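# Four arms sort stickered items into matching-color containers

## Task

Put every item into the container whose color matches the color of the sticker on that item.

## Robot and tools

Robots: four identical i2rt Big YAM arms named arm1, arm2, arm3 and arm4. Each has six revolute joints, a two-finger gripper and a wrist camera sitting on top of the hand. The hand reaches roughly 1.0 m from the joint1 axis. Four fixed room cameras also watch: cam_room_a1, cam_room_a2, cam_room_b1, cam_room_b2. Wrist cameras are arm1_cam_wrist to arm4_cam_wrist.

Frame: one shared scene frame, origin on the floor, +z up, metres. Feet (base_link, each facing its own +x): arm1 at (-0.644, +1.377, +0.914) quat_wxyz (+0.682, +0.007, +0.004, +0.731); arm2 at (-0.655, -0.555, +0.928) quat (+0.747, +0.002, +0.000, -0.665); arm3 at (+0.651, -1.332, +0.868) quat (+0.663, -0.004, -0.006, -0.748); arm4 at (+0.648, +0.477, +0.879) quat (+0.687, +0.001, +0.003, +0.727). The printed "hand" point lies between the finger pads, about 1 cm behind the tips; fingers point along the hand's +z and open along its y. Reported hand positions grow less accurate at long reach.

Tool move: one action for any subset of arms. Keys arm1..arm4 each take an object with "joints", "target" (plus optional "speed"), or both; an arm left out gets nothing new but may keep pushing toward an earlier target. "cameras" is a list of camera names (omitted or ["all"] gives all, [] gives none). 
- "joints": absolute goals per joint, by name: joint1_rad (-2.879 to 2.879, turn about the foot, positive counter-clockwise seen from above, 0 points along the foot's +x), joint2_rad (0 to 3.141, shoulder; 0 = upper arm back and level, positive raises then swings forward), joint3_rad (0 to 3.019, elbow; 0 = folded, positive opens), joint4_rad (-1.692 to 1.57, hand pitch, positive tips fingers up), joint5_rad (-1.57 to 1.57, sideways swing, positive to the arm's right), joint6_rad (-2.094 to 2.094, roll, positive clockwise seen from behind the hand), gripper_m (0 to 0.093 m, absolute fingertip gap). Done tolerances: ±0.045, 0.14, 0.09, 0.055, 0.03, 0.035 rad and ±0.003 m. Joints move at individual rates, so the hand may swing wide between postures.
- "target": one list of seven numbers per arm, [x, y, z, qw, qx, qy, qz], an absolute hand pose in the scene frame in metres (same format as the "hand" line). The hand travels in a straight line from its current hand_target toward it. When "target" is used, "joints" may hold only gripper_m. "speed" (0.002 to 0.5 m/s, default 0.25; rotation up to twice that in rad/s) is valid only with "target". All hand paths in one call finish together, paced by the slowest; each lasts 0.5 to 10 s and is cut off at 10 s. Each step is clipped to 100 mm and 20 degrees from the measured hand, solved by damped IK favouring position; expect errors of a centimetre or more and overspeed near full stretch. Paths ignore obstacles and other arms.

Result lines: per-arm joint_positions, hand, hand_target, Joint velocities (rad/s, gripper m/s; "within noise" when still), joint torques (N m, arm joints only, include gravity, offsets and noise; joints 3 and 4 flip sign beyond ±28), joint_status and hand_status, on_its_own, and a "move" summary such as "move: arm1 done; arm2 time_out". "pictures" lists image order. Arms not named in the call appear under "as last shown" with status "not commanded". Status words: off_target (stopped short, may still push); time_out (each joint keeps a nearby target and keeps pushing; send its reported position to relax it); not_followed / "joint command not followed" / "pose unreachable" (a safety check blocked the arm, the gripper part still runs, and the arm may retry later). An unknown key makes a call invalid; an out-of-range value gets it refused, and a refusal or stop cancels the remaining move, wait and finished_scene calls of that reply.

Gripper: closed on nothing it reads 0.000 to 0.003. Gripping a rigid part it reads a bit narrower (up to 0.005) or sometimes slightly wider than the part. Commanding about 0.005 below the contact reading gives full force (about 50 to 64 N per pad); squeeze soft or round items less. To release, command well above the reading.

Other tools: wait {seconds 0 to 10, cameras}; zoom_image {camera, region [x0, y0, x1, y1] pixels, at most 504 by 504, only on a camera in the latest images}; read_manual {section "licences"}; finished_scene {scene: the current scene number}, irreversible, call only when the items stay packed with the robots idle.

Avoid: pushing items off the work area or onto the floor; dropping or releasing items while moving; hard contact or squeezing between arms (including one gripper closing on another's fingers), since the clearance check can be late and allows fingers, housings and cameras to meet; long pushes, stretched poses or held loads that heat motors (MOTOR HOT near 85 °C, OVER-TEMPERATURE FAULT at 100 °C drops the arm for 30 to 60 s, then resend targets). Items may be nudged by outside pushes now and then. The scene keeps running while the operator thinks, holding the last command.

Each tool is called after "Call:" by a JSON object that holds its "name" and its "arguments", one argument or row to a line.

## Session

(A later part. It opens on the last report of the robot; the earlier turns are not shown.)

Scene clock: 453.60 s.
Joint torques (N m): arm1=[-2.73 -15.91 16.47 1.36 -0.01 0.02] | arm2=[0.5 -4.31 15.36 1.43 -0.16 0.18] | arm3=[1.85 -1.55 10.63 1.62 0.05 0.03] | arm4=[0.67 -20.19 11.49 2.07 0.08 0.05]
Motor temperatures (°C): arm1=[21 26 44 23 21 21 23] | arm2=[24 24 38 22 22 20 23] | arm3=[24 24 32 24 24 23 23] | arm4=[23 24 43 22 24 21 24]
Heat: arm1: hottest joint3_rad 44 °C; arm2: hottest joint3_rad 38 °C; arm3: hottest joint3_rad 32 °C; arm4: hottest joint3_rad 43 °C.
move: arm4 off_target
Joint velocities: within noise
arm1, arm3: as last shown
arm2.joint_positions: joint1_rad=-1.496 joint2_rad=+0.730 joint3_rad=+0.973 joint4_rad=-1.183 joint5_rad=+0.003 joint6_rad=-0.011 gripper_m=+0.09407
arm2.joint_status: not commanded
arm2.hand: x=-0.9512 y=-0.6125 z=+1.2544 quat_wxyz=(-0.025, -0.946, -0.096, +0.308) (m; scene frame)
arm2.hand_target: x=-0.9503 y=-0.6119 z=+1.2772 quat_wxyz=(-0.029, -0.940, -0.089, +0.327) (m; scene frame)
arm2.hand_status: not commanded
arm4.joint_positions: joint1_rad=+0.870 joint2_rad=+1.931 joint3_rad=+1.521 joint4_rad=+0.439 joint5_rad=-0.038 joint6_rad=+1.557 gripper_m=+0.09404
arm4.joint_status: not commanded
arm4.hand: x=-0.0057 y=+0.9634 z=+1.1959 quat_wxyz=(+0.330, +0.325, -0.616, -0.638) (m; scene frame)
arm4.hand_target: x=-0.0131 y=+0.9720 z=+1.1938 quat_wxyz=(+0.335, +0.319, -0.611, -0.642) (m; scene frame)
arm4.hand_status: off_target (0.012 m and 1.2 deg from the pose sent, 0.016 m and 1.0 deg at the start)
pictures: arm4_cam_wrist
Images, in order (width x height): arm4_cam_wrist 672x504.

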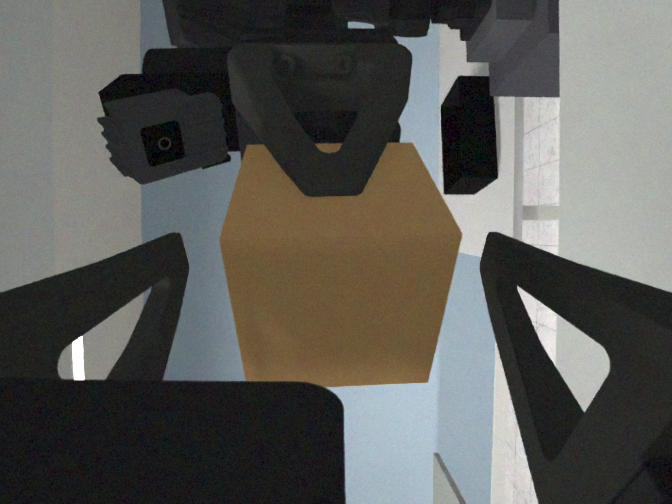

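Call:
{"name": "move", "arguments": {
  "arm4": {"joints": {"gripper_m": 0.050}},
  "cameras": ["arm4_cam_wrist"]
}}

Scene clock: 457.47 s.
Joint torques (N m): arm1=[-2.37 -15.91 16.49 1.55 -0.06 0.02] | arm2=[0.38 -4.42 15.39 1.43 -0.16 0.18] | arm3=[1.79 -1.38 10.63 1.66 0.05 0.02] | arm4=[0.73 -20.19 11.55 2.06 0.07 0.03]
Motor temperatures (°C): arm1=[21 26 44 23 21 21 23] | arm2=[24 24 38 22 22 20 23] | arm3=[24 24 32 24 24 23 23] | arm4=[23 24 44 22 24 21 24]
Heat: arm1: hottest joint3_rad 44 °C; arm2: hottest joint3_rad 38 °C; arm3: hottest joint3_rad 32 °C; arm4: hottest joint3_rad 44 °C.
move: arm4 off_target
Joint velocities: within noise
arm1.joint_positions: joint1_rad=-2.243 joint2_rad=+1.833 joint3_rad=+1.323 joint4_rad=+0.467 joint5_rad=-0.001 joint6_rad=+0.006 gripper_m=+0.05306
arm1.joint_status: not commanded
arm1.hand: x=-0.0100 y=+0.9423 z=+1.1846 quat_wxyz=(-0.655, -0.216, -0.694, +0.204) (m; scene frame)
arm1.hand_target: x=-0.0025 y=+0.9319 z=+1.2200 quat_wxyz=(-0.675, -0.211, -0.675, +0.211) (m; scene frame)
arm1.hand_status: not commanded
arm2, arm3: as last shown
arm4.joint_positions: joint1_rad=+0.870 joint2_rad=+1.932 joint3_rad=+1.521 joint4_rad=+0.441 joint5_rad=-0.038 joint6_rad=+1.558 gripper_m=+0.05363
arm4.joint_status: gripper_m off_target (ended at +0.05366, target +0.05000)
arm4.hand: x=-0.0058 y=+0.9635 z=+1.1961 quat_wxyz=(+0.330, +0.325, -0.615, -0.638) (m; scene frame)
arm4.hand_target: x=-0.0131 y=+0.9720 z=+1.1940 quat_wxyz=(+0.335, +0.319, -0.611, -0.643) (m; scene frame)
arm4.hand_status: not commanded
pictures: arm4_cam_wrist
Images, in order (width x height): arm4_cam_wrist 672x504.

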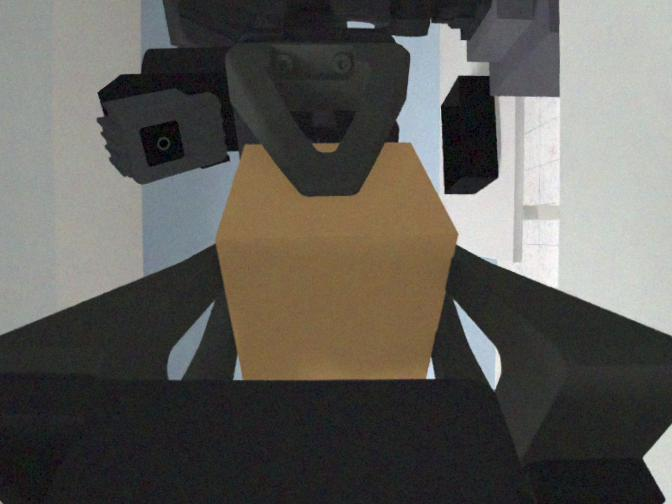

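Call:
{"name": "move", "arguments": {
  "arm4": {"joints": {"gripper_m": 0.046}},
  "cameras": []
}}

Call:
{"name": "move", "arguments": {
  "arm1": {"joints": {"gripper_m": 0.085}},
  "cameras": ["arm4_cam_wrist", "arm1_cam_wrist"]
}}

Scene clock: 461.37 s.
Joint torques (N m): arm1=[-2.67 -15.79 16.47 1.62 -0.08 0.03] | arm2=[0.5 -4.31 15.38 1.4 -0.16 0.18] | arm3=[1.9 -1.55 10.63 1.65 0.06 0.03] | arm4=[0.73 -20.13 11.45 2.07 0.08 0.03]
Motor temperatures (°C): arm1=[21 26 44 23 21 21 23] | arm2=[24 24 38 22 22 20 23] | arm3=[24 24 32 24 24 23 23] | arm4=[23 24 44 22 24 21 25]
Heat: arm1: hottest joint3_rad 44 °C; arm2: hottest joint3_rad 38 °C; arm3: hottest joint3_rad 32 °C; arm4: hottest joint3_rad 44 °C.
move: arm4 off_target
Joint velocities: within noise
arm1, arm2, arm3: as last shown
arm4.joint_positions: joint1_rad=+0.870 joint2_rad=+1.932 joint3_rad=+1.521 joint4_rad=+0.441 joint5_rad=-0.038 joint6_rad=+1.558 gripper_m=+0.05363
arm4.joint_status: gripper_m off_target (ended at +0.05363, target +0.04600)
arm4.hand: x=-0.0058 y=+0.9635 z=+1.1961 quat_wxyz=(+0.330, +0.325, -0.615, -0.638) (m; scene frame)
arm4.hand_target: x=-0.0131 y=+0.9720 z=+1.1940 quat_wxyz=(+0.335, +0.319, -0.611, -0.643) (m; scene frame)
arm4.hand_status: not commanded
pictures: none
No camera images: "cameras" was empty.

Scene clock: 461.90 s.
Joint torques (N m): arm1=[-2.26 -15.15 16.47 1.69 -0.01 0.08] | arm2=[0.5 -4.42 15.36 1.42 -0.16 0.18] | arm3=[1.85 -1.61 10.65 1.69 0.07 0.04] | arm4=[0.5 -20.37 11.58 1.98 0.08 0.02]
Motor temperatures (°C): arm1=[21 26 44 23 21 21 23] | arm2=[24 24 38 22 22 20 23] | arm3=[24 24 32 24 24 23 23] | arm4=[23 24 44 22 24 21 25]
Heat: arm1: hottest joint3_rad 44 °C; arm2: hottest joint3_rad 38 °C; arm3: hottest joint3_rad 32 °C; arm4: hottest joint3_rad 44 °C.
move: arm1 done
Joint velocities: within noise
arm1.joint_positions: joint1_rad=-2.243 joint2_rad=+1.833 joint3_rad=+1.323 joint4_rad=+0.467 joint5_rad=-0.001 joint6_rad=+0.006 gripper_m=+0.08496
arm1.joint_status: all done
arm1.hand: x=-0.0100 y=+0.9423 z=+1.1848 quat_wxyz=(-0.656, -0.216, -0.694, +0.204) (m; scene frame)
arm1.hand_target: x=-0.0025 y=+0.9319 z=+1.2200 quat_wxyz=(-0.675, -0.211, -0.675, +0.211) (m; scene frame)
arm1.hand_status: not commanded
arm2, arm3: as last shown
arm4.joint_positions: joint1_rad=+0.870 joint2_rad=+1.936 joint3_rad=+1.521 joint4_rad=+0.441 joint5_rad=-0.038 joint6_rad=+1.558 gripper_m=+0.05363
arm4.joint_status: not commanded
arm4.hand: x=-0.0065 y=+0.9639 z=+1.1925 quat_wxyz=(+0.330, +0.325, -0.617, -0.637) (m; scene frame)
arm4.hand_target: x=-0.0131 y=+0.9720 z=+1.1938 quat_wxyz=(+0.335, +0.319, -0.611, -0.643) (m; scene frame)
arm4.hand_status: not commanded
pictures: arm1_cam_wrist, arm4_cam_wrist
Images, in order (width x height): arm1_cam_wrist 672x504, arm4_cam_wrist 672x504.

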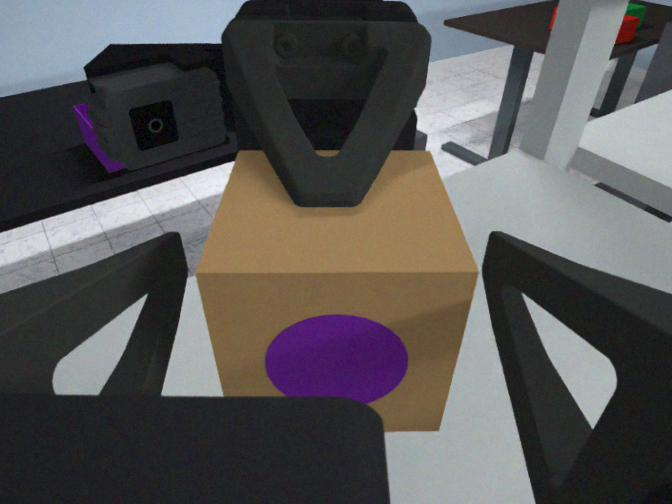

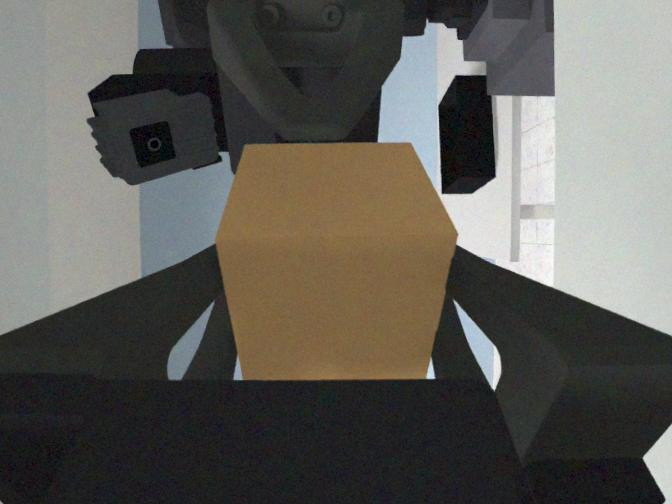

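Call:
{"name": "move", "arguments": {
  "arm1": {"target": [-0.25, 1.105, 1.22, 0.6747, 0.2114, 0.6747, -0.2114], "speed": 0.3},
  "cameras": ["arm4_cam_wrist", "arm1_cam_wrist"]
}}

Call:
{"name": "move", "arguments": {
  "arm4": {"target": [0.335, 0.70, 1.21, -0.3348, -0.3185, 0.6111, 0.6425], "speed": 0.3},
  "cameras": ["arm4_cam_wrist"]
}}

Scene clock: 468.53 s.
Joint torques (N m): arm1=[-2.32 -3.19 11.36 1.4 -0.01 0.06] | arm2=[0.44 -4.42 15.39 1.4 -0.16 0.18] | arm3=[1.85 -1.49 10.59 1.65 0.07 0.03] | arm4=[0.44 -20.48 11.62 1.95 0.08 0.01]
Motor temperatures (°C): arm1=[21 26 43 23 21 21 23] | arm2=[24 24 38 22 22 20 23] | arm3=[24 24 32 24 24 23 23] | arm4=[23 24 44 22 24 21 25]
Heat: arm1: hottest joint3_rad 43 °C; arm2: hottest joint3_rad 38 °C; arm3: hottest joint3_rad 32 °C; arm4: hottest joint3_rad 44 °C.
move: arm1 done
Joint velocities: within noise
arm1.joint_positions: joint1_rad=-2.243 joint2_rad=+1.048 joint3_rad=+0.544 joint4_rad=+0.528 joint5_rad=-0.001 joint6_rad=+0.006 gripper_m=+0.08496
arm1.joint_status: not commanded
arm1.hand: x=-0.2503 y=+1.1083 z=+1.2210 quat_wxyz=(-0.678, -0.209, -0.672, +0.211) (m; scene frame)
arm1.hand_target: x=-0.2500 y=+1.1051 z=+1.2200 quat_wxyz=(-0.675, -0.211, -0.675, +0.211) (m; scene frame)
arm1.hand_status: done (0.003 m and 0.6 deg from the pose sent, 0.292 m and 3.3 deg at the start)
arm2, arm3, arm4: as last shown
pictures: arm1_cam_wrist, arm4_cam_wrist
Images, in order (width x height): arm1_cam_wrist 672x504, arm4_cam_wrist 672x504.

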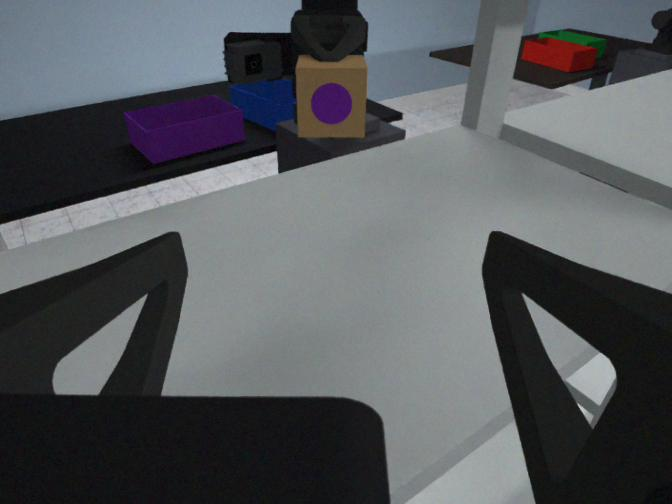

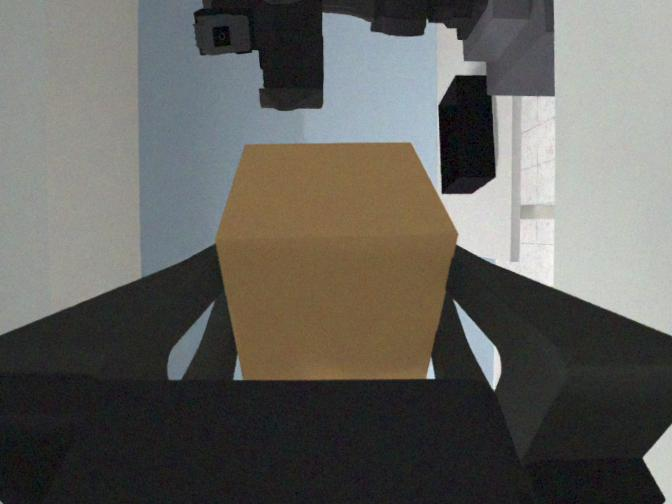

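Scene clock: 470.73 s.
Joint torques (N m): arm1=[-2.55 -3.6 11.25 1.5 0.03 0.04] | arm2=[0.5 -4.37 15.36 1.39 -0.16 0.18] | arm3=[1.96 -1.44 10.65 1.63 0.07 0.02] | arm4=[1.14 -1.32 9.88 1.33 0.21 0.01]
Motor temperatures (°C): arm1=[21 26 43 23 21 21 23] | arm2=[24 24 39 22 22 20 23] | arm3=[24 24 32 24 24 23 23] | arm4=[23 24 43 22 24 21 25]
Heat: arm1: hottest joint3_rad 43 °C; arm2: hottest joint3_rad 39 °C; arm3: hottest joint3_rad 32 °C; arm4: hottest joint3_rad 43 °C.
move: arm4 done
Joint velocities: within noise
arm1, arm2, arm3: as last shown
arm4.joint_positions: joint1_rad=+0.890 joint2_rad=+0.678 joint3_rad=+0.404 joint4_rad=+0.333 joint5_rad=-0.009 joint6_rad=+1.558 gripper_m=+0.05363
arm4.joint_status: not commanded
arm4.hand: x=+0.3382 y=+0.7013 z=+1.2115 quat_wxyz=(+0.332, +0.317, -0.608, -0.648) (m; scene frame)
arm4.hand_target: x=+0.3350 y=+0.7000 z=+1.2099 quat_wxyz=(+0.335, +0.319, -0.611, -0.643) (m; scene frame)
arm4.hand_status: done (0.004 m and 0.8 deg from the pose sent, 0.432 m and 1.4 deg at the start)
pictures: arm4_cam_wrist
Images, in order (width x height): arm4_cam_wrist 672x504.

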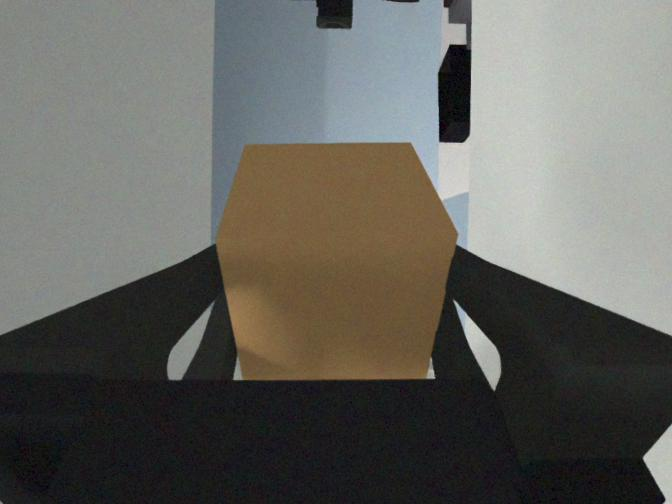

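Call:
{"name": "move", "arguments": {
  "arm4": {"joints": {"joint1_rad": -1.10, "joint5_rad": 0, "joint6_rad": 0}},
  "cameras": []
}}

Call:
{"name": "move", "arguments": {
  "arm4": {"joints": {"joint2_rad": 1.799, "joint3_rad": 1.485, "joint4_rad": -1.256}},
  "cameras": ["arm4_cam_wrist", "cam_room_a2"]
}}

Scene clock: 487.17 s.
Joint torques (N m): arm1=[-1.61 -3.72 11.15 1.54 -0.02 0.02] | arm2=[0.5 -4.31 15.38 1.4 -0.16 0.18] | arm3=[1.9 -1.38 10.7 1.65 0.06 0.02] | arm4=[0.67 -1.26 9.74 1.21 -0.02 -0.11]
Motor temperatures (°C): arm1=[21 26 40 23 21 21 23] | arm2=[24 24 39 22 22 20 23] | arm3=[24 24 32 24 24 23 23] | arm4=[23 23 41 22 24 21 26]
Heat: arm1: hottest joint3_rad 40 °C; arm2: hottest joint3_rad 39 °C; arm3: hottest joint3_rad 32 °C; arm4: hottest joint3_rad 41 °C.
move: arm4 done
Joint velocities: within noise
arm1, arm2: as last shown
arm3.joint_positions: joint1_rad=+1.491 joint2_rad=+0.714 joint3_rad=+0.998 joint4_rad=-1.207 joint5_rad=-0.001 joint6_rad=-0.008 gripper_m=+0.09398
arm3.joint_status: not commanded
arm3.hand: x=+0.9396 y=-1.3861 z=+1.2092 quat_wxyz=(-0.317, -0.089, -0.943, +0.039) (m; scene frame)
arm3.hand_target: x=+0.9448 y=-1.3843 z=+1.2184 quat_wxyz=(-0.329, -0.088, -0.940, +0.038) (m; scene frame)
arm3.hand_status: not commanded
arm4.joint_positions: joint1_rad=-1.098 joint2_rad=+0.678 joint3_rad=+0.404 joint4_rad=+0.333 joint5_rad=+0.003 joint6_rad=+0.014 gripper_m=+0.05378
arm4.joint_status: all done
arm4.hand: x=+0.9803 y=+0.6711 z=+1.2085 quat_wxyz=(-0.699, +0.175, -0.666, -0.194) (m; scene frame)
arm4.hand_target: x=+0.9820 y=+0.6716 z=+1.2069 quat_wxyz=(-0.697, +0.180, -0.668, -0.188) (m; scene frame)
arm4.hand_status: not commanded
pictures: none
No camera images: "cameras" was empty.

Scene clock: 488.97 s.
Joint torques (N m): arm1=[-2.37 -3.25 11.32 1.37 0 0.03] | arm2=[0.5 -4.31 15.36 1.39 -0.16 0.19] | arm3=[1.85 -1.49 10.65 1.66 0.07 0.03] | arm4=[0.56 -18.67 11.18 -0.44 -0.02 -0.08]
Motor temperatures (°C): arm1=[21 26 39 23 21 21 23] | arm2=[24 24 39 22 22 20 23] | arm3=[24 24 32 24 24 23 23] | arm4=[23 23 41 22 24 21 26]
Heat: arm1: hottest joint3_rad 39 °C; arm2: hottest joint3_rad 39 °C; arm3: hottest joint3_rad 32 °C; arm4: hottest joint3_rad 41 °C.
move: arm4 done
Joint velocities: within noise
arm1, arm2, arm3: as last shown
arm4.joint_positions: joint1_rad=-1.098 joint2_rad=+1.797 joint3_rad=+1.436 joint4_rad=-1.246 joint5_rad=+0.003 joint6_rad=+0.014 gripper_m=+0.05378
arm4.joint_status: all done
arm4.hand: x=+1.0988 y=+0.7403 z=+0.9795 quat_wxyz=(+0.020, +0.255, -0.967, +0.007) (m; scene frame)
arm4.hand_target: x=+1.1128 y=+0.7476 z=+0.9962 quat_wxyz=(+0.002, +0.260, -0.965, +0.001) (m; scene frame)
arm4.hand_status: not commanded
pictures: arm4_cam_wrist, cam_room_a2
Images, in order (width x height): arm4_cam_wrist 672x504, cam_room_a2 672x504.

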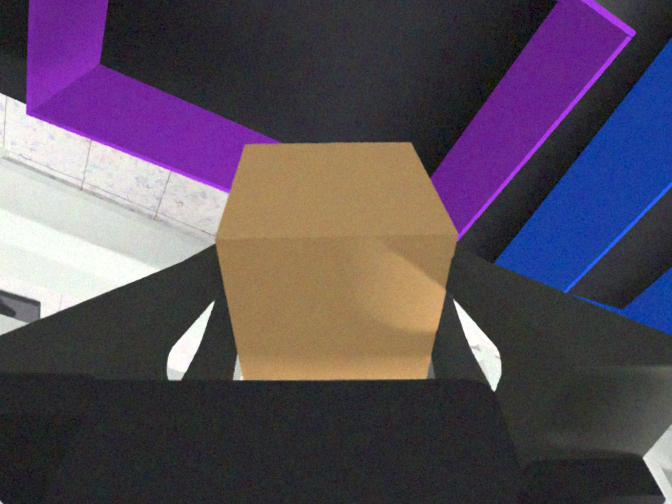

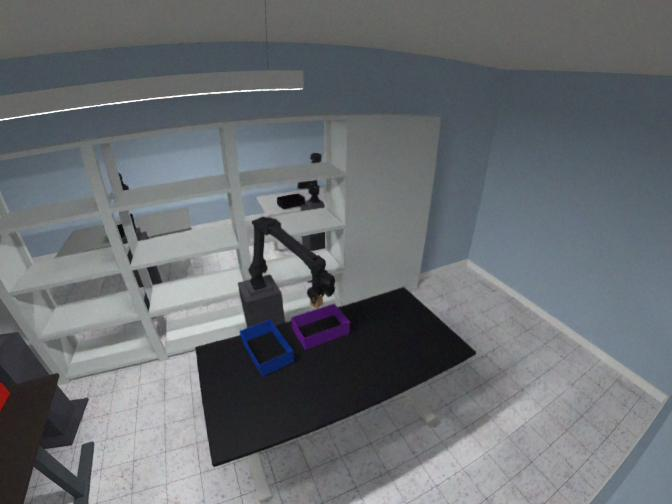

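Call:
{"name": "move", "arguments": {
  "arm4": {"target": [1.113, 0.752, 0.785, 0, 0.2613, -0.9652, 0], "speed": 0.2},
  "cameras": ["arm4_cam_wrist", "cam_room_a2"]
}}

Call:
{"name": "zoom_image", "arguments": {
  "camera": "cam_room_a2",
  "region": [220, 220, 400, 380]
}}

Scene clock: 512.90 s.
Joint torques (N m): arm1=[-2.32 -3.37 11.36 1.42 0 0.01] | arm2=[0.44 -4.37 15.38 1.4 -0.17 0.18] | arm3=[1.85 -1.44 10.65 1.68 0.06 0.03] | arm4=[1.26 -19.6 6.08 0.46 -0.06 -0.05]
Motor temperatures (°C): arm1=[21 26 37 23 21 21 22] | arm2=[24 24 39 22 22 20 23] | arm3=[24 24 32 24 24 23 23] | arm4=[23 24 41 22 24 21 26]
Heat: arm1: hottest joint3_rad 37 °C; arm2: hottest joint3_rad 39 °C; arm3: hottest joint3_rad 32 °C; arm4: hottest joint3_rad 41 °C.
move: arm4 done
Joint velocities: within noise
arm1, arm3: as last shown
arm2.joint_positions: joint1_rad=-1.496 joint2_rad=+0.730 joint3_rad=+0.973 joint4_rad=-1.183 joint5_rad=+0.003 joint6_rad=-0.011 gripper_m=+0.09407
arm2.joint_status: not commanded
arm2.hand: x=-0.9512 y=-0.6125 z=+1.2544 quat_wxyz=(-0.025, -0.946, -0.096, +0.308) (m; scene frame)
arm2.hand_target: x=-0.9503 y=-0.6119 z=+1.2772 quat_wxyz=(-0.029, -0.940, -0.089, +0.327) (m; scene frame)
arm2.hand_status: not commanded
arm4.joint_positions: joint1_rad=-1.098 joint2_rad=+2.078 joint3_rad=+1.303 joint4_rad=-0.791 joint5_rad=+0.003 joint6_rad=+0.014 gripper_m=+0.05378
arm4.joint_status: not commanded
arm4.hand: x=+1.1134 y=+0.7487 z=+0.7915 quat_wxyz=(+0.000, +0.255, -0.967, +0.002) (m; scene frame)
arm4.hand_target: x=+1.1129 y=+0.7519 z=+0.7851 quat_wxyz=(+0.000, +0.261, -0.965, +0.000) (m; scene frame)
arm4.hand_status: done (0.007 m and 0.8 deg from the pose sent, 0.195 m and 2.5 deg at the start)
pictures: arm4_cam_wrist, cam_room_a2
Images, in order (width x height): arm4_cam_wrist 672x504, cam_room_a2 672x504.

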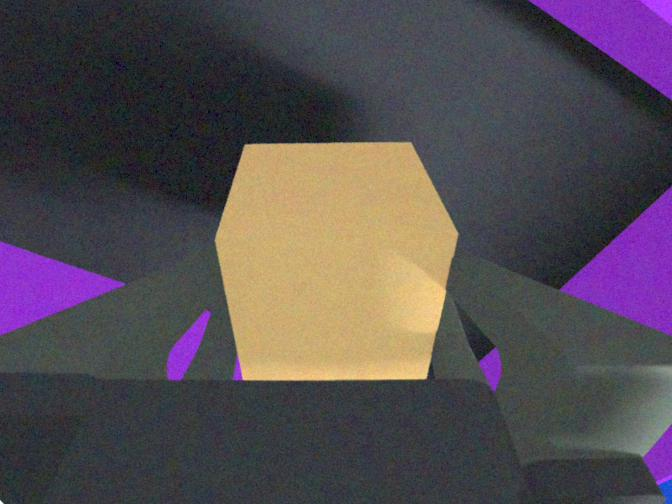

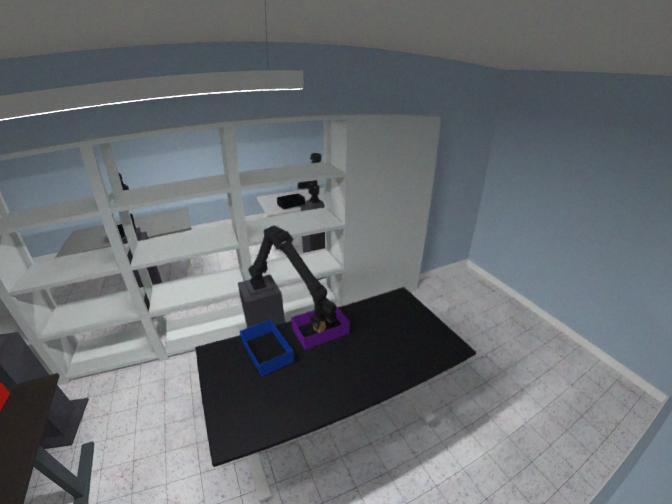

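Scaled by 2.800.

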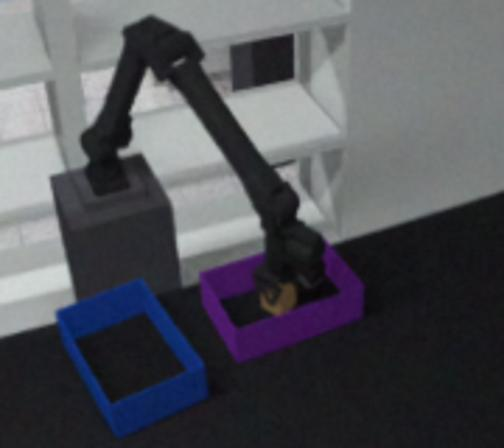

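Call:
{"name": "move", "arguments": {
  "arm4": {"target": [1.113, 0.752, 0.760, 0, 0.2613, -0.9652, 0], "speed": 0.08},
  "cameras": ["arm4_cam_wrist"]
}}

Scene clock: 515.83 s.
Joint torques (N m): arm1=[-1.96 -3.6 11.29 1.28 0.01 0.05] | arm2=[0.44 -4.37 15.38 1.44 -0.17 0.19] | arm3=[1.79 -1.44 10.63 1.66 0.07 0.02] | arm4=[0.62 -19.08 5.86 0.43 -0.02 -0.02]
Motor temperatures (°C): arm1=[21 26 37 23 21 21 22] | arm2=[24 24 39 22 22 20 23] | arm3=[24 24 32 24 24 23 23] | arm4=[23 24 40 22 24 21 26]
Heat: arm1: hottest joint3_rad 37 °C; arm2: hottest joint3_rad 39 °C; arm3: hottest joint3_rad 32 °C; arm4: hottest joint3_rad 40 °C.
move: arm4 off_target
Joint velocities: within noise
arm1, arm2, arm3: as last shown
arm4.joint_positions: joint1_rad=-1.098 joint2_rad=+2.115 joint3_rad=+1.303 joint4_rad=-0.742 joint5_rad=+0.003 joint6_rad=+0.014 gripper_m=+0.05378
arm4.joint_status: not commanded
arm4.hand: x=+1.1165 y=+0.7505 z=+0.7724 quat_wxyz=(-0.006, +0.255, -0.967, +0.000) (m; scene frame)
arm4.hand_target: x=+1.1128 y=+0.7518 z=+0.7603 quat_wxyz=(+0.000, +0.261, -0.965, +0.000) (m; scene frame)
arm4.hand_status: off_target (0.013 m and 1.0 deg from the pose sent, 0.032 m and 0.8 deg at the start)
pictures: arm4_cam_wrist
Images, in order (width x height): arm4_cam_wrist 672x504.

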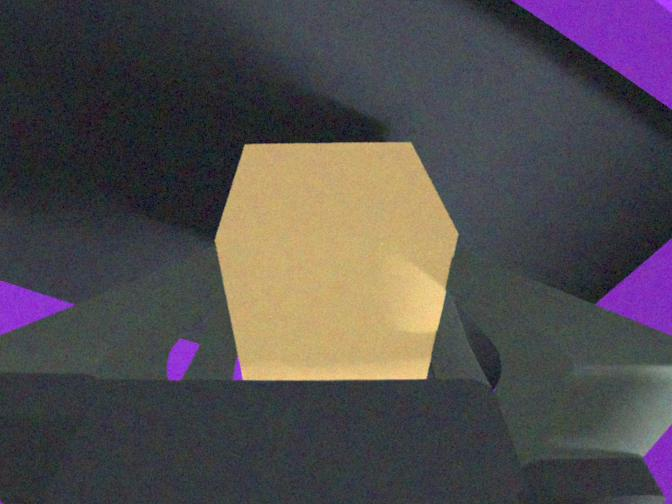

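Call:
{"name": "move", "arguments": {
  "arm4": {"target": [1.113, 0.752, 0.748, 0, 0.2613, -0.9652, 0], "speed": 0.08},
  "cameras": ["arm4_cam_wrist"]
}}

Scene clock: 522.53 s.
Joint torques (N m): arm1=[-2.26 -3.6 11.3 1.39 -0.02 0.07] | arm2=[0.44 -4.31 15.39 1.39 -0.17 0.18] | arm3=[2.08 -1.38 10.66 1.63 0.06 0.03] | arm4=[0.73 -18.9 5.65 0.44 -0.04 -0.03]
Motor temperatures (°C): arm1=[21 26 37 23 21 21 22] | arm2=[24 24 40 22 22 20 23] | arm3=[24 24 32 24 24 23 23] | arm4=[23 24 39 22 24 21 26]
Heat: arm1: hottest joint3_rad 37 °C; arm2: hottest joint3_rad 40 °C; arm3: hottest joint3_rad 32 °C; arm4: hottest joint3_rad 39 °C.
move: arm4 off_target
Joint velocities: within noise
arm1, arm2, arm3: as last shown
arm4.joint_positions: joint1_rad=-1.098 joint2_rad=+2.135 joint3_rad=+1.303 joint4_rad=-0.719 joint5_rad=+0.003 joint6_rad=+0.014 gripper_m=+0.05378
arm4.joint_status: not commanded
arm4.hand: x=+1.1171 y=+0.7509 z=+0.7619 quat_wxyz=(-0.007, +0.255, -0.967, +0.000) (m; scene frame)
arm4.hand_target: x=+1.1128 y=+0.7518 z=+0.7484 quat_wxyz=(+0.000, +0.261, -0.965, +0.000) (m; scene frame)
arm4.hand_status: off_target (0.015 m and 1.1 deg from the pose sent, 0.025 m and 1.0 deg at the start)
pictures: arm4_cam_wrist
Images, in order (width x height): arm4_cam_wrist 672x504.

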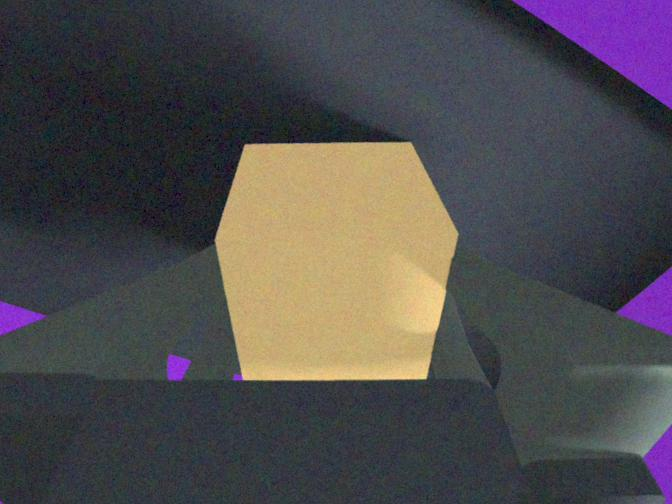

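Call:
{"name": "move", "arguments": {
  "arm4": {"target": [1.113, 0.752, 0.738, 0, 0.2613, -0.9652, 0], "speed": 0.05},
  "cameras": ["arm4_cam_wrist"]
}}

Scene clock: 526.53 s.
Joint torques (N m): arm1=[-2.61 -4.01 11.14 1.42 0.03 0.06] | arm2=[0.38 -4.42 15.36 1.39 -0.16 0.18] | arm3=[1.9 -1.44 10.66 1.63 0.07 0.03] | arm4=[0.85 -17.08 5.71 0.55 0.01 -0.03]
Motor temperatures (°C): arm1=[21 25 37 23 21 21 22] | arm2=[24 24 40 22 22 20 23] | arm3=[24 24 32 24 24 23 23] | arm4=[23 24 38 22 24 21 26]
Heat: arm1: hottest joint3_rad 37 °C; arm2: hottest joint3_rad 40 °C; arm3: hottest joint3_rad 32 °C; arm4: hottest joint3_rad 38 °C.
move: arm4 off_target
Joint velocities: within noise
arm1, arm2, arm3: as last shown
arm4.joint_positions: joint1_rad=-1.098 joint2_rad=+2.139 joint3_rad=+1.303 joint4_rad=-0.703 joint5_rad=+0.003 joint6_rad=+0.014 gripper_m=+0.05378
arm4.joint_status: not commanded
arm4.hand: x=+1.1197 y=+0.7524 z=+0.7602 quat_wxyz=(-0.013, +0.255, -0.967, -0.002) (m; scene frame)
arm4.hand_target: x=+1.1123 y=+0.7515 z=+0.7387 quat_wxyz=(+0.000, +0.261, -0.965, +0.000) (m; scene frame)
arm4.hand_status: off_target (0.023 m and 1.7 deg from the pose sent, 0.024 m and 1.1 deg at the start)
pictures: arm4_cam_wrist
Images, in order (width x height): arm4_cam_wrist 672x504.

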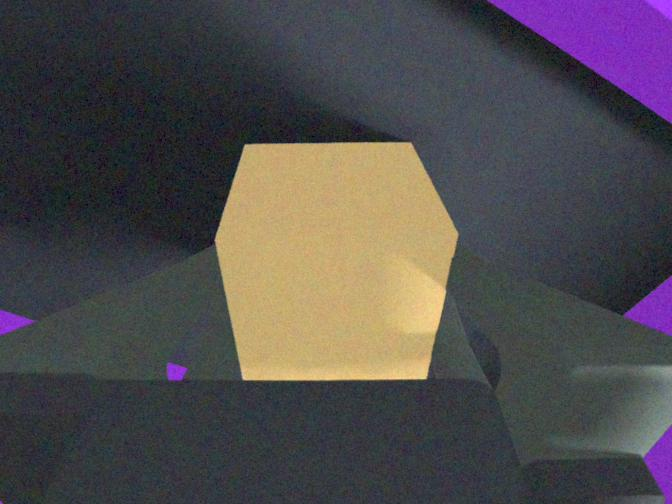

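Call:
{"name": "move", "arguments": {
  "arm4": {"joints": {"gripper_m": 0.09}},
  "cameras": ["arm4_cam_wrist"]
}}

Call:
{"name": "move", "arguments": {
  "arm4": {"target": [1.113, 0.752, 0.95, 0, 0.2613, -0.9652, 0], "speed": 0.25},
  "cameras": ["arm4_cam_wrist"]
}}

Scene clock: 531.40 s.
Joint torques (N m): arm1=[-2.32 -3.37 11.34 1.39 -0.01 0.04] | arm2=[0.44 -4.31 15.35 1.42 -0.16 0.19] | arm3=[1.67 -1.55 10.66 1.63 0.07 0.02] | arm4=[0.38 -17.96 5.56 0.47 -0.01 -0.05]
Motor temperatures (°C): arm1=[21 25 37 23 21 21 22] | arm2=[24 24 40 22 22 20 23] | arm3=[24 24 32 24 24 23 23] | arm4=[23 24 38 22 24 21 26]
Heat: arm1: hottest joint3_rad 37 °C; arm2: hottest joint3_rad 40 °C; arm3: hottest joint3_rad 32 °C; arm4: hottest joint3_rad 38 °C.
move: arm4 done
Joint velocities: within noise
arm1.joint_positions: joint1_rad=-2.243 joint2_rad=+1.048 joint3_rad=+0.544 joint4_rad=+0.528 joint5_rad=-0.001 joint6_rad=+0.006 gripper_m=+0.08496
arm1.joint_status: not commanded
arm1.hand: x=-0.2503 y=+1.1083 z=+1.2210 quat_wxyz=(-0.678, -0.209, -0.672, +0.211) (m; scene frame)
arm1.hand_target: x=-0.2500 y=+1.1051 z=+1.2200 quat_wxyz=(-0.675, -0.211, -0.675, +0.211) (m; scene frame)
arm1.hand_status: not commanded
arm2, arm3: as last shown
arm4.joint_positions: joint1_rad=-1.098 joint2_rad=+2.149 joint3_rad=+1.303 joint4_rad=-0.700 joint5_rad=+0.002 joint6_rad=+0.014 gripper_m=+0.08992
arm4.joint_status: all done
arm4.hand: x=+1.1179 y=+0.7514 z=+0.7546 quat_wxyz=(-0.009, +0.255, -0.967, -0.001) (m; scene frame)
arm4.hand_target: x=+1.1123 y=+0.7515 z=+0.7387 quat_wxyz=(+0.000, +0.261, -0.965, +0.000) (m; scene frame)
arm4.hand_status: not commanded
pictures: arm4_cam_wrist
Images, in order (width x height): arm4_cam_wrist 672x504.

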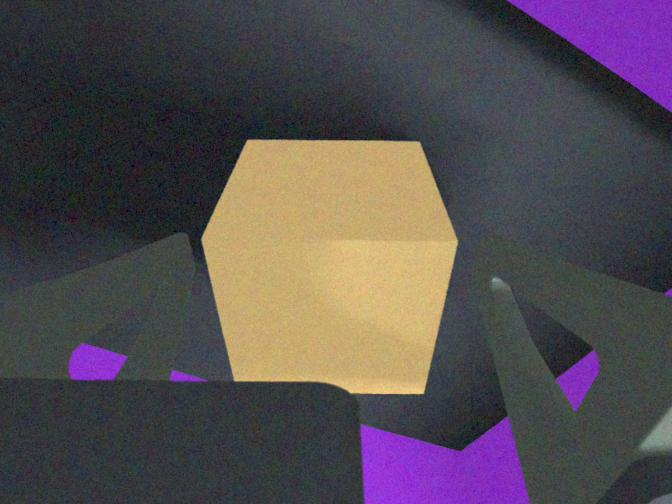

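Scene clock: 532.93 s.
Joint torques (N m): arm1=[-2.37 -3.37 11.28 1.35 -0.04 0.05] | arm2=[0.5 -4.25 15.36 1.43 -0.16 0.18] | arm3=[1.79 -1.44 10.61 1.65 0.07 0.03] | arm4=[1.14 -18.84 9.84 -0.34 -0.02 -0.04]
Motor temperatures (°C): arm1=[21 25 37 23 21 21 22] | arm2=[24 24 40 22 22 20 23] | arm3=[24 24 32 24 24 23 23] | arm4=[23 24 38 22 24 21 26]
Heat: arm1: hottest joint3_rad 37 °C; arm2: hottest joint3_rad 40 °C; arm3: hottest joint3_rad 32 °C; arm4: hottest joint3_rad 38 °C.
move: arm4 off_target
Joint velocities: within noise
arm1, arm2, arm3: as last shown
arm4.joint_positions: joint1_rad=-1.098 joint2_rad=+1.843 joint3_rad=+1.386 joint4_rad=-1.131 joint5_rad=+0.002 joint6_rad=+0.014 gripper_m=+0.08992
arm4.joint_status: not commanded
arm4.hand: x=+1.1039 y=+0.7433 z=+0.9387 quat_wxyz=(+0.011, +0.255, -0.967, +0.005) (m; scene frame)
arm4.hand_target: x=+1.1126 y=+0.7518 z=+0.9500 quat_wxyz=(+0.000, +0.261, -0.965, +0.000) (m; scene frame)
arm4.hand_status: off_target (0.017 m and 1.5 deg from the pose sent, 0.195 m and 1.3 deg at the start)
pictures: arm4_cam_wrist
Images, in order (width x height): arm4_cam_wrist 672x504.

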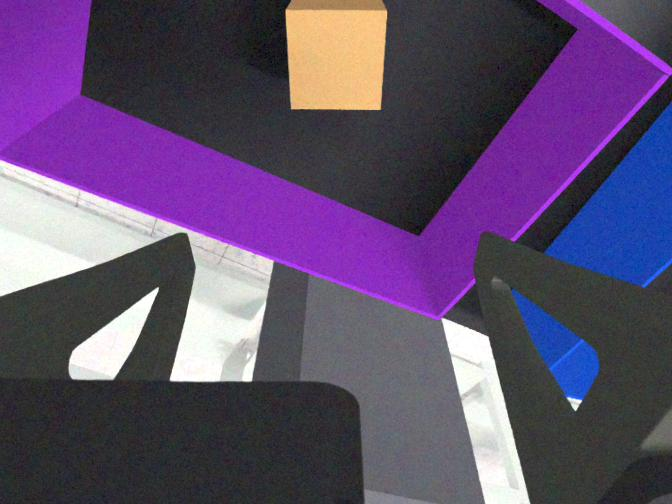

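Call:
{"name": "move", "arguments": {
  "arm2": {"target": [-1.162, -0.797, 0.95, 0, 0.9734, 0.2292, 0], "speed": 0.3},
  "cameras": ["arm2_cam_wrist"]
}}

Scene clock: 555.67 s.
Joint torques (N m): arm1=[-2.37 -3.55 11.37 1.43 -0.04 0.04] | arm2=[1.26 -19.66 13.45 0.12 -0.15 -0.08] | arm3=[1.85 -1.44 10.63 1.62 0.07 0.03] | arm4=[0.97 -18.96 9.95 -0.32 -0.03 -0.05]
Motor temperatures (°C): arm1=[21 25 36 23 21 21 22] | arm2=[23 24 40 22 22 20 23] | arm3=[24 24 32 24 24 23 23] | arm4=[23 25 39 22 24 21 25]
Heat: arm1: hottest joint3_rad 36 °C; arm2: hottest joint3_rad 40 °C; arm3: hottest joint3_rad 32 °C; arm4: hottest joint3_rad 39 °C.
move: arm2 off_target
Joint velocities: within noise
arm1, arm4: as last shown
arm2.joint_positions: joint1_rad=-1.248 joint2_rad=+1.945 joint3_rad=+1.395 joint4_rad=-1.045 joint5_rad=+0.001 joint6_rad=-0.003 gripper_m=+0.09407
arm2.joint_status: not commanded
arm2.hand: x=-1.1470 y=-0.7860 z=+0.9392 quat_wxyz=(+0.004, -0.976, -0.220, -0.013) (m; scene frame)
arm2.hand_target: x=-1.1613 y=-0.7968 z=+0.9501 quat_wxyz=(+0.000, -0.973, -0.229, +0.000) (m; scene frame)
arm2.hand_status: off_target (0.021 m and 1.9 deg from the pose sent, 0.414 m and 38.9 deg at the start)
arm3.joint_positions: joint1_rad=+1.491 joint2_rad=+0.714 joint3_rad=+0.998 joint4_rad=-1.207 joint5_rad=-0.001 joint6_rad=-0.008 gripper_m=+0.09398
arm3.joint_status: not commanded
arm3.hand: x=+0.9396 y=-1.3861 z=+1.2092 quat_wxyz=(-0.317, -0.089, -0.943, +0.039) (m; scene frame)
arm3.hand_target: x=+0.9448 y=-1.3843 z=+1.2184 quat_wxyz=(-0.329, -0.088, -0.940, +0.038) (m; scene frame)
arm3.hand_status: not commanded
pictures: arm2_cam_wrist
Images, in order (width x height): arm2_cam_wrist 672x504.

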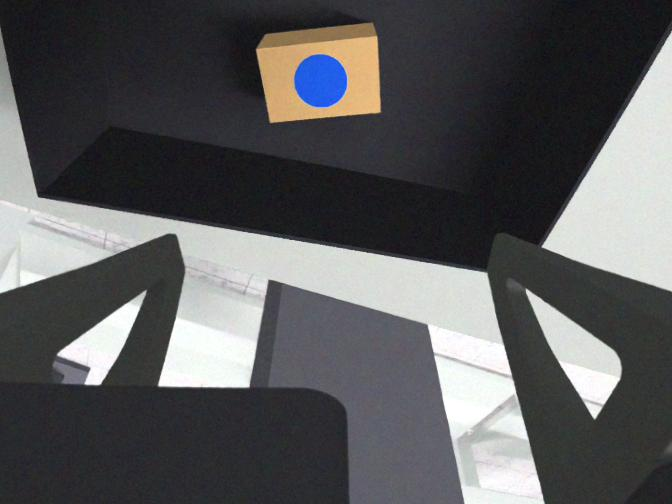

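Call:
{"name": "move", "arguments": {
  "arm2": {"target": [-1.154, -0.804, 0.805, 0, 0.9613, 0.2756, 0], "speed": 0.25},
  "cameras": ["arm2_cam_wrist"]
}}

Scene clock: 564.77 s.
Joint torques (N m): arm1=[-2.37 -3.14 11.32 1.31 0 0.05] | arm2=[1.44 -20.66 7.65 1.21 -0.16 -0.06] | arm3=[1.85 -1.38 10.65 1.65 0.06 0.03] | arm4=[0.91 -18.96 9.99 -0.44 0 -0.04]
Motor temperatures (°C): arm1=[21 25 36 23 21 21 22] | arm2=[23 24 38 22 22 20 23] | arm3=[24 24 32 24 24 23 23] | arm4=[23 25 39 22 24 21 25]
Heat: arm1: hottest joint3_rad 36 °C; arm2: hottest joint3_rad 38 °C; arm3: hottest joint3_rad 32 °C; arm4: hottest joint3_rad 39 °C.
move: arm2 done
Joint velocities: within noise
arm1, arm3, arm4: as last shown
arm2.joint_positions: joint1_rad=-1.233 joint2_rad=+2.168 joint3_rad=+1.369 joint4_rad=-0.767 joint5_rad=+0.001 joint6_rad=-0.081 gripper_m=+0.09407
arm2.joint_status: not commanded
arm2.hand: x=-1.1567 y=-0.7997 z=+0.8124 quat_wxyz=(+0.001, -0.964, -0.265, +0.001) (m; scene frame)
arm2.hand_target: x=-1.1538 y=-0.8040 z=+0.8050 quat_wxyz=(+0.000, -0.961, -0.276, +0.000) (m; scene frame)
arm2.hand_status: done (0.009 m and 1.3 deg from the pose sent, 0.136 m and 6.8 deg at the start)
pictures: arm2_cam_wrist
Images, in order (width x height): arm2_cam_wrist 672x504.

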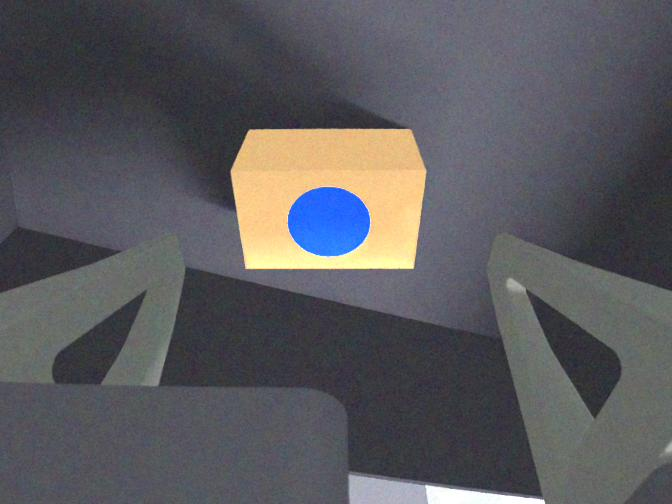

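Call:
{"name": "move", "arguments": {
  "arm2": {"target": [-1.142, -0.800, 0.744, 0, 0.9613, 0.2756, 0], "speed": 0.15},
  "cameras": ["arm2_cam_wrist"]
}}

Scene clock: 576.13 s.
Joint torques (N m): arm1=[-2.2 -3.6 11.32 1.44 0.02 0.06] | arm2=[1.49 -19.84 6.5 1.24 -0.16 -0.04] | arm3=[1.79 -1.49 10.62 1.65 0.06 0.04] | arm4=[1.03 -18.9 9.94 -0.34 -0.01 -0.05]
Motor temperatures (°C): arm1=[21 25 36 23 21 21 22] | arm2=[23 25 37 22 22 20 23] | arm3=[24 24 32 24 24 23 23] | arm4=[22 25 39 22 24 21 25]
Heat: arm1: hottest joint3_rad 36 °C; arm2: hottest joint3_rad 37 °C; arm3: hottest joint3_rad 32 °C; arm4: hottest joint3_rad 39 °C.
move: arm2 off_target
Joint velocities: within noise
arm1, arm3, arm4: as last shown
arm2.joint_positions: joint1_rad=-1.230 joint2_rad=+2.258 joint3_rad=+1.342 joint4_rad=-0.637 joint5_rad=+0.001 joint6_rad=-0.081 gripper_m=+0.09407
arm2.joint_status: not commanded
arm2.hand: x=-1.1499 y=-0.7979 z=+0.7576 quat_wxyz=(+0.000, -0.964, -0.266, +0.008) (m; scene frame)
arm2.hand_target: x=-1.1418 y=-0.7998 z=+0.7444 quat_wxyz=(+0.000, -0.961, -0.276, +0.000) (m; scene frame)
arm2.hand_status: off_target (0.016 m and 1.4 deg from the pose sent, 0.070 m and 1.3 deg at the start)
pictures: arm2_cam_wrist
Images, in order (width x height): arm2_cam_wrist 672x504.

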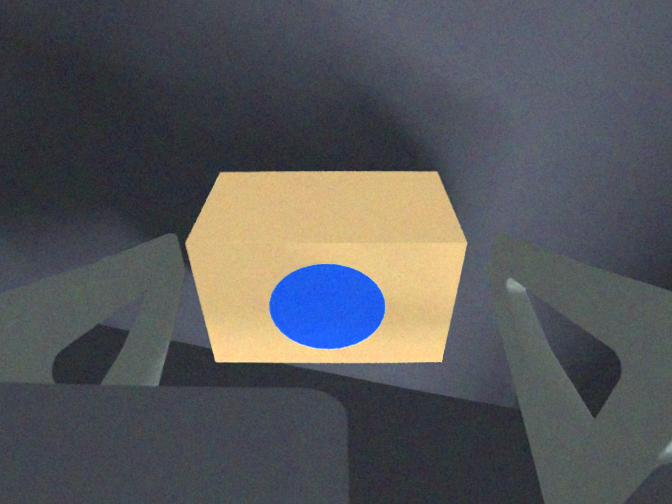

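Call:
{"name": "move", "arguments": {
  "arm2": {"joints": {"gripper_m": 0.060}},
  "cameras": ["arm2_cam_wrist"]
}}

Scene clock: 582.07 s.
Joint torques (N m): arm1=[-2.32 -3.19 11.3 1.37 0 0.01] | arm2=[1.44 -19.96 6.5 1.22 -0.12 -0.04] | arm3=[2.02 -1.44 10.65 1.69 0.06 0.03] | arm4=[0.91 -18.73 9.89 -0.25 -0.01 -0.01]
Motor temperatures (°C): arm1=[21 25 36 23 21 21 22] | arm2=[23 25 36 22 22 20 23] | arm3=[24 24 32 24 24 23 23] | arm4=[22 25 39 22 24 21 25]
Heat: arm1: hottest joint3_rad 36 °C; arm2: hottest joint3_rad 36 °C; arm3: hottest joint3_rad 32 °C; arm4: hottest joint3_rad 39 °C.
move: arm2 off_target
Joint velocities: within noise
arm1, arm3, arm4: as last shown
arm2.joint_positions: joint1_rad=-1.230 joint2_rad=+2.258 joint3_rad=+1.342 joint4_rad=-0.636 joint5_rad=+0.000 joint6_rad=-0.081 gripper_m=+0.06872
arm2.joint_status: gripper_m off_target (ended at +0.06875, target +0.06000)
arm2.hand: x=-1.1499 y=-0.7981 z=+0.7576 quat_wxyz=(+0.000, -0.964, -0.266, +0.008) (m; scene frame)
arm2.hand_target: x=-1.1418 y=-0.7999 z=+0.7444 quat_wxyz=(+0.000, -0.961, -0.276, +0.000) (m; scene frame)
arm2.hand_status: not commanded
pictures: arm2_cam_wrist
Images, in order (width x height): arm2_cam_wrist 672x504.

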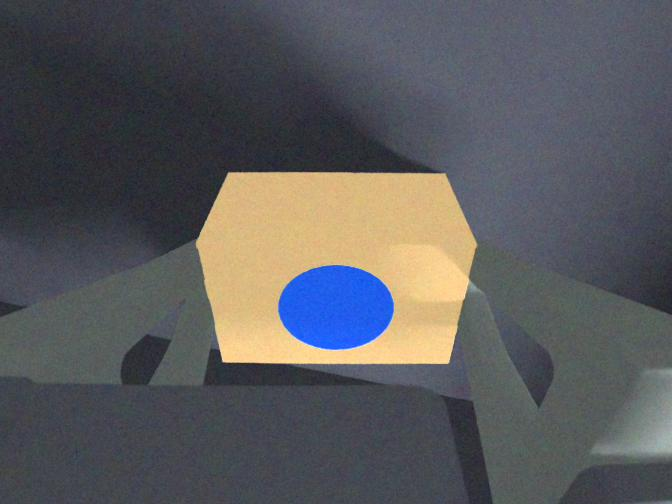

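Call:
{"name": "move", "arguments": {
  "arm2": {"target": [-1.142, -0.800, 0.95, 0, 0.9613, 0.2756, 0], "speed": 0.3},
  "arm4": {"joints": {"joint1_rad": 2.188, "joint2_rad": 0.43, "joint3_rad": 0.287, "joint4_rad": 0.142, "joint5_rad": 0, "joint6_rad": 1.571}},
  "cameras": ["arm2_cam_wrist"]
}}

Call:
{"name": "move", "arguments": {
  "arm2": {"joints": {"joint1_rad": 2.124, "joint2_rad": 0.43, "joint3_rad": 0.287, "joint4_rad": 0.142, "joint5_rad": 0, "joint6_rad": 0}},
  "cameras": ["arm2_cam_wrist", "arm4_cam_wrist"]
}}

Scene clock: 605.87 s.
Joint torques (N m): arm1=[-2.08 -3.72 11.32 1.36 0.02 0.05] | arm2=[1.44 -19.43 12.74 0.17 -0.12 -0.04] | arm3=[1.79 -1.44 10.65 1.65 0.06 0.02] | arm4=[1.49 0.26 9.69 2.11 0.2 0.1]
Motor temperatures (°C): arm1=[21 25 36 23 21 21 22] | arm2=[23 26 34 22 22 20 24] | arm3=[24 24 32 24 24 23 23] | arm4=[22 25 39 22 24 21 25]
Heat: arm1: hottest joint3_rad 36 °C; arm2: hottest joint3_rad 34 °C; arm3: hottest joint3_rad 32 °C; arm4: hottest joint3_rad 39 °C.
move: arm2 off_target; arm4 done
Joint velocities: within noise
arm1, arm3: as last shown
arm2.joint_positions: joint1_rad=-1.230 joint2_rad=+1.911 joint3_rad=+1.343 joint4_rad=-1.023 joint5_rad=+0.000 joint6_rad=-0.081 gripper_m=+0.06872
arm2.joint_status: not commanded
arm2.hand: x=-1.1301 y=-0.7887 z=+0.9399 quat_wxyz=(+0.003, -0.964, -0.266, -0.011) (m; scene frame)
arm2.hand_target: x=-1.1414 y=-0.7999 z=+0.9502 quat_wxyz=(+0.000, -0.961, -0.276, +0.000) (m; scene frame)
arm2.hand_status: off_target (0.019 m and 1.8 deg from the pose sent, 0.193 m and 1.4 deg at the start)
arm4.joint_positions: joint1_rad=+2.185 joint2_rad=+0.434 joint3_rad=+0.289 joint4_rad=+0.125 joint5_rad=-0.003 joint6_rad=+1.557 gripper_m=+0.08995
arm4.joint_status: all done
arm4.hand: x=+0.3901 y=+0.2728 z=+1.1725 quat_wxyz=(+0.630, +0.644, -0.304, -0.309) (m; scene frame)
arm4.hand_target: x=+0.3911 y=+0.2728 z=+1.1767 quat_wxyz=(+0.639, +0.635, -0.306, -0.307) (m; scene frame)
arm4.hand_status: not commanded
pictures: arm2_cam_wrist
Images, in order (width x height): arm2_cam_wrist 672x504.

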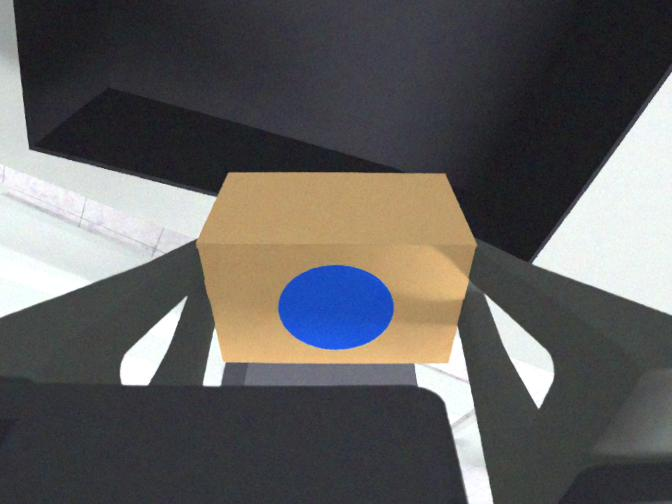

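Scene clock: 608.33 s.
Joint torques (N m): arm1=[-2.14 -3.49 11.22 1.36 -0.02 0.06] | arm2=[1.08 -1.03 11.7 3.47 0.13 0.21] | arm3=[1.9 -1.44 10.65 1.66 0.06 0.02] | arm4=[0.91 0.03 9.66 2.06 0.25 0.07]
Motor temperatures (°C): arm1=[21 25 36 23 21 21 22] | arm2=[23 26 34 22 22 20 24] | arm3=[24 24 32 24 24 23 23] | arm4=[22 25 39 22 24 21 25]
Heat: arm1: hottest joint3_rad 36 °C; arm2: hottest joint3_rad 34 °C; arm3: hottest joint3_rad 32 °C; arm4: hottest joint3_rad 39 °C.
move: arm2 done
Joint velocities: within noise
arm1, arm3, arm4: as last shown
arm2.joint_positions: joint1_rad=+2.120 joint2_rad=+0.435 joint3_rad=+0.299 joint4_rad=+0.121 joint5_rad=-0.003 joint6_rad=-0.014 gripper_m=+0.06879
arm2.joint_status: all done
arm2.hand: x=-0.3950 y=-0.3514 z=+1.2251 quat_wxyz=(-0.665, +0.238, -0.670, -0.227) (m; scene frame)
arm2.hand_target: x=-0.3966 y=-0.3517 z=+1.2248 quat_wxyz=(-0.669, +0.232, -0.667, -0.233) (m; scene frame)
arm2.hand_status: not commanded
pictures: arm2_cam_wrist, arm4_cam_wrist
Images, in order (width x height): arm2_cam_wrist 672x504, arm4_cam_wrist 672x504.

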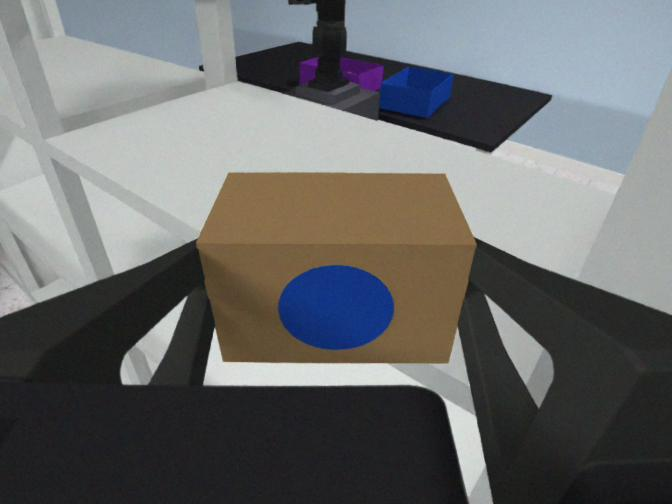

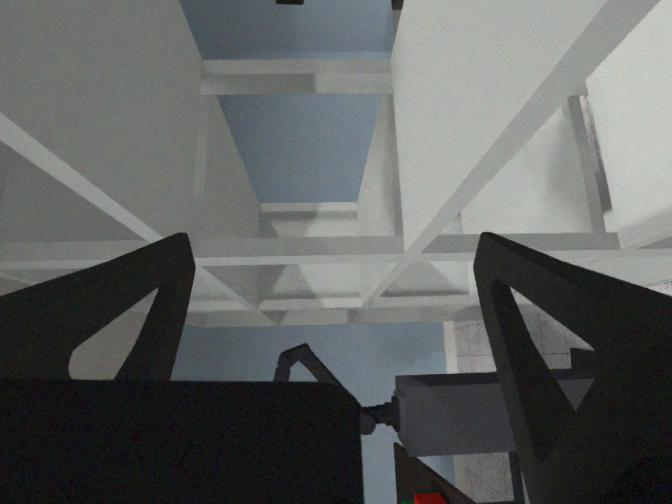

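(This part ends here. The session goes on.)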